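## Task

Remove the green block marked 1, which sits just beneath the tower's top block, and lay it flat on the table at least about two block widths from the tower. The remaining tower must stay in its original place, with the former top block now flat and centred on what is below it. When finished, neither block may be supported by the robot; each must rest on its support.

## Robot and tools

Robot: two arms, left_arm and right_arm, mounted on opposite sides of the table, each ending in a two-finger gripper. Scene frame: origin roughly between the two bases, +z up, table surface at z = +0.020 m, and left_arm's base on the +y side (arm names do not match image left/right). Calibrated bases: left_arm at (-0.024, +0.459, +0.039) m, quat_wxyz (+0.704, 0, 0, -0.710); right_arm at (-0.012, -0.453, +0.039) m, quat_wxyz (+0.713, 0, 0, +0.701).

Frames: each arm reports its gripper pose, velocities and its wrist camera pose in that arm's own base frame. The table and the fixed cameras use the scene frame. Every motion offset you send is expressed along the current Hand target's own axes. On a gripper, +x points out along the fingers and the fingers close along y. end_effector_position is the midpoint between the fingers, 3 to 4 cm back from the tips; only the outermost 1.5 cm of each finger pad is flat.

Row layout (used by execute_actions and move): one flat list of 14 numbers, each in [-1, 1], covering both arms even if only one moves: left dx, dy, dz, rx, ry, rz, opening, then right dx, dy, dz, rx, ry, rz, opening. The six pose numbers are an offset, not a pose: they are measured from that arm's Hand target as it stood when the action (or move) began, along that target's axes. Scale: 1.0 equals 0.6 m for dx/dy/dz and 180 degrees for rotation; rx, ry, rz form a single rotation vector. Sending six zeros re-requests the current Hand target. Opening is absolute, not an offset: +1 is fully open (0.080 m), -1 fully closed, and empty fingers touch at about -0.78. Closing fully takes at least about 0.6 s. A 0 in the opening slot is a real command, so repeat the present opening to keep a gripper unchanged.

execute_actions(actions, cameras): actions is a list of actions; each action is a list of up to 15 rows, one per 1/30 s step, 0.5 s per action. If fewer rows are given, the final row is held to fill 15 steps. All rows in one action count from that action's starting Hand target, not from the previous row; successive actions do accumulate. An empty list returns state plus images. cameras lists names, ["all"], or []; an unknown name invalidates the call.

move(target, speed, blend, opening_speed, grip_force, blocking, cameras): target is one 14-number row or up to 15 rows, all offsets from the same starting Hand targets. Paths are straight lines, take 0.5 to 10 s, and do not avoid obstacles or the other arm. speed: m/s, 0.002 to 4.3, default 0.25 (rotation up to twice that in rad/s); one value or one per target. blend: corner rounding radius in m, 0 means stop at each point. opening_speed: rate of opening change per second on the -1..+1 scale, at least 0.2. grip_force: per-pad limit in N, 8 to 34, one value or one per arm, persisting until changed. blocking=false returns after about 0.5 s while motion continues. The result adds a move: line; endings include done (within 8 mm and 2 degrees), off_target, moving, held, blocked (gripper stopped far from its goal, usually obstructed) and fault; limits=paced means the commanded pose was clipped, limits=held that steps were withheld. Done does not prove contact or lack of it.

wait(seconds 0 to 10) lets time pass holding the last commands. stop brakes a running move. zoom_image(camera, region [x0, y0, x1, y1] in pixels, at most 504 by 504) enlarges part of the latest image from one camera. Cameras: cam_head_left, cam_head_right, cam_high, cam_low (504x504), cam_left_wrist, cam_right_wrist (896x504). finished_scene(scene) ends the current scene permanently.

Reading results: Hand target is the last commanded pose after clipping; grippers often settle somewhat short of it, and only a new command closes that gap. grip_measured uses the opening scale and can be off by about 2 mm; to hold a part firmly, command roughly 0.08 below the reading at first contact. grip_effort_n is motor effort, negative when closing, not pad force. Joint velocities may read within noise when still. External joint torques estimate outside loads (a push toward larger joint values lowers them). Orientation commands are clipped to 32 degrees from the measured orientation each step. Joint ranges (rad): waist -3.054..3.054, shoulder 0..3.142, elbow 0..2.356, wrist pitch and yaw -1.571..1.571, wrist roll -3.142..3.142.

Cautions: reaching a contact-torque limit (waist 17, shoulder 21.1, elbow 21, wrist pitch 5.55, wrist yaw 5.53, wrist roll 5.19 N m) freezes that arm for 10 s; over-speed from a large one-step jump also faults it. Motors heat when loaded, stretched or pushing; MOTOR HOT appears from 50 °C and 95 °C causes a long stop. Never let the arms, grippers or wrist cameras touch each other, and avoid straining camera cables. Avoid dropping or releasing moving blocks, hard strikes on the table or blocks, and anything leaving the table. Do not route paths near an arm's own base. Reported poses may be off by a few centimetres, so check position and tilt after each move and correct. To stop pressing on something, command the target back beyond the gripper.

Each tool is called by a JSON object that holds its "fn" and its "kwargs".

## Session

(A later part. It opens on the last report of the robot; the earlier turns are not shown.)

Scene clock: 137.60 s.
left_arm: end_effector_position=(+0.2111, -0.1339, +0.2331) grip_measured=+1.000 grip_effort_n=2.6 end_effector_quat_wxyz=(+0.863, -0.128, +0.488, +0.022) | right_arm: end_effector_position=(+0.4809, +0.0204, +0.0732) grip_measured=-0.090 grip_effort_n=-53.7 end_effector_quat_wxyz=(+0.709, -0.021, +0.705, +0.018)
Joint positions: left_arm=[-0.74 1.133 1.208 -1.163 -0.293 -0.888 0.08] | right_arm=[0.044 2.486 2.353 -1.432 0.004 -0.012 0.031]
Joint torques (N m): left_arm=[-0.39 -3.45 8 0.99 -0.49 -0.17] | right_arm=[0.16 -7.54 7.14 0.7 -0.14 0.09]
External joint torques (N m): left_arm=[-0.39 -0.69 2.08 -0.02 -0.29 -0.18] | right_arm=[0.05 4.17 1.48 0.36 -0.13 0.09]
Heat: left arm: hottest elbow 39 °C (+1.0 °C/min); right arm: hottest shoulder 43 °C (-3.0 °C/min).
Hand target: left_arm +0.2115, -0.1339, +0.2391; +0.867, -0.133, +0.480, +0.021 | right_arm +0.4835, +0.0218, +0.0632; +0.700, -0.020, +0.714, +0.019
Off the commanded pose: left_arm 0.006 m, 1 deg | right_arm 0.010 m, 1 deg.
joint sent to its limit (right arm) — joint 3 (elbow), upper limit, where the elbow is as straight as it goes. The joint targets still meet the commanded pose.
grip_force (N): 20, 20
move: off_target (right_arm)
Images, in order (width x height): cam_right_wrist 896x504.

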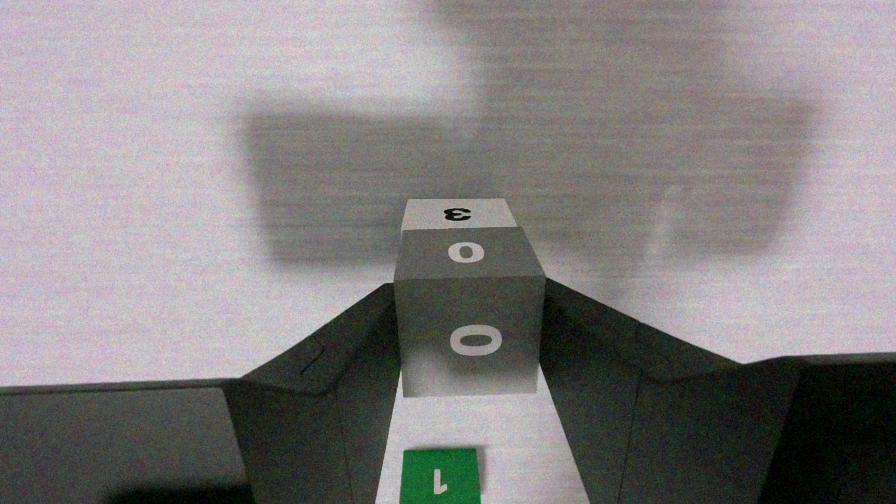

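{"fn": "move", "kwargs": {"target": [[0,0,0,0,0,0,1,0.0,0,0,0,0,0,0.5],[0,0,0,0,0,0,1,-0.14,0,0,0,0,0,0.5]], "speed": 0.12, "opening_speed": 0.8, "cameras": ["cam_right_wrist","cam_low"]}}

{"fn": "zoom_image", "kwargs": {"camera": "cam_low", "region": [240, 230, 290, 280]}}

Scene clock: 144.97 s.
left_arm: end_effector_position=(+0.2111, -0.1339, +0.2331) grip_measured=+1.000 grip_effort_n=2.6 end_effector_quat_wxyz=(+0.863, -0.128, +0.488, +0.022) | right_arm: end_effector_position=(+0.4831, +0.0205, +0.1373) grip_measured=+0.496 grip_effort_n=21.2 end_effector_quat_wxyz=(+0.759, -0.020, +0.650, +0.019)
Joint positions: left_arm=[-0.74 1.133 1.208 -1.163 -0.293 -0.888 0.08] | right_arm=[0.044 2.348 2.353 -1.421 0.004 -0.012 0.057]
Joint torques (N m): left_arm=[-0.29 -3.51 7.85 0.98 -0.49 -0.14] | right_arm=[0.19 -11.32 7.3 0.77 -0.12 0.07]
External joint torques (N m): left_arm=[-0.29 -0.7 1.94 -0.01 -0.3 -0.15] | right_arm=[0.17 -0.14 1.47 0.15 -0.11 0.07]
Heat: left arm: hottest elbow 39 °C (+1.0 °C/min); right arm: hottest shoulder 43 °C (-1.0 °C/min).
Hand target: left_arm +0.2115, -0.1339, +0.2391; +0.867, -0.133, +0.480, +0.021 | right_arm +0.4851, +0.0220, +0.1472; +0.700, -0.020, +0.714, +0.019
Off the commanded pose: left_arm 0.006 m, 1 deg | right_arm 0.010 m, 10 deg.
joint sent to its limit (right arm) — joint 3 (elbow), upper limit, where the elbow is as straight as it goes. The joint targets are off in orientation, not in position.
grip_force (N): 20, 20
move: off_target (right_arm)
Images, in order (width x height): cam_low 504x504, cam_right_wrist 896x504.

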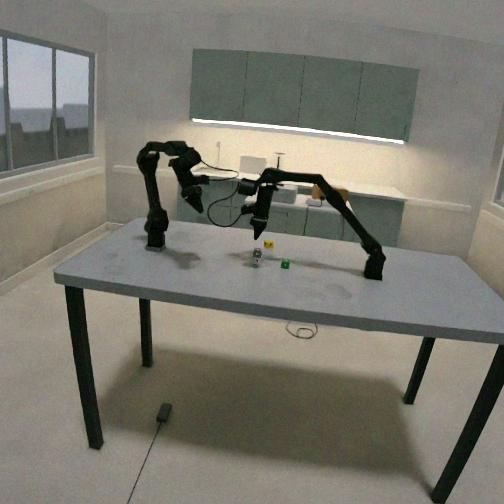

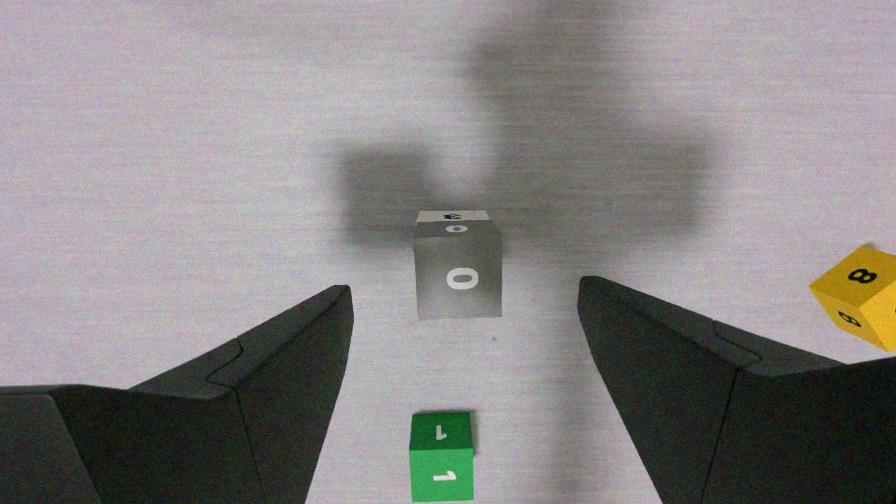

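Scaled by 10.080.

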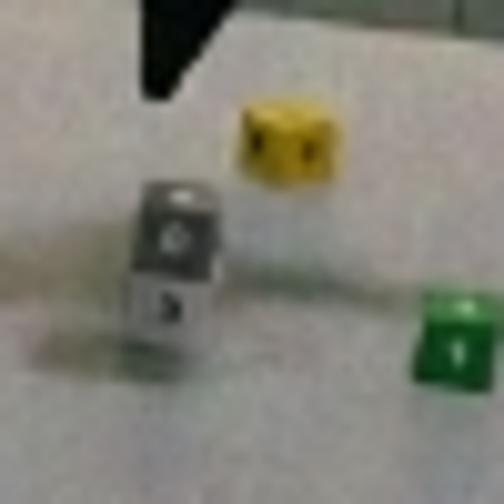

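{"fn": "finished_scene", "kwargs": {"scene": 2}}

The scene is finished: the task was done.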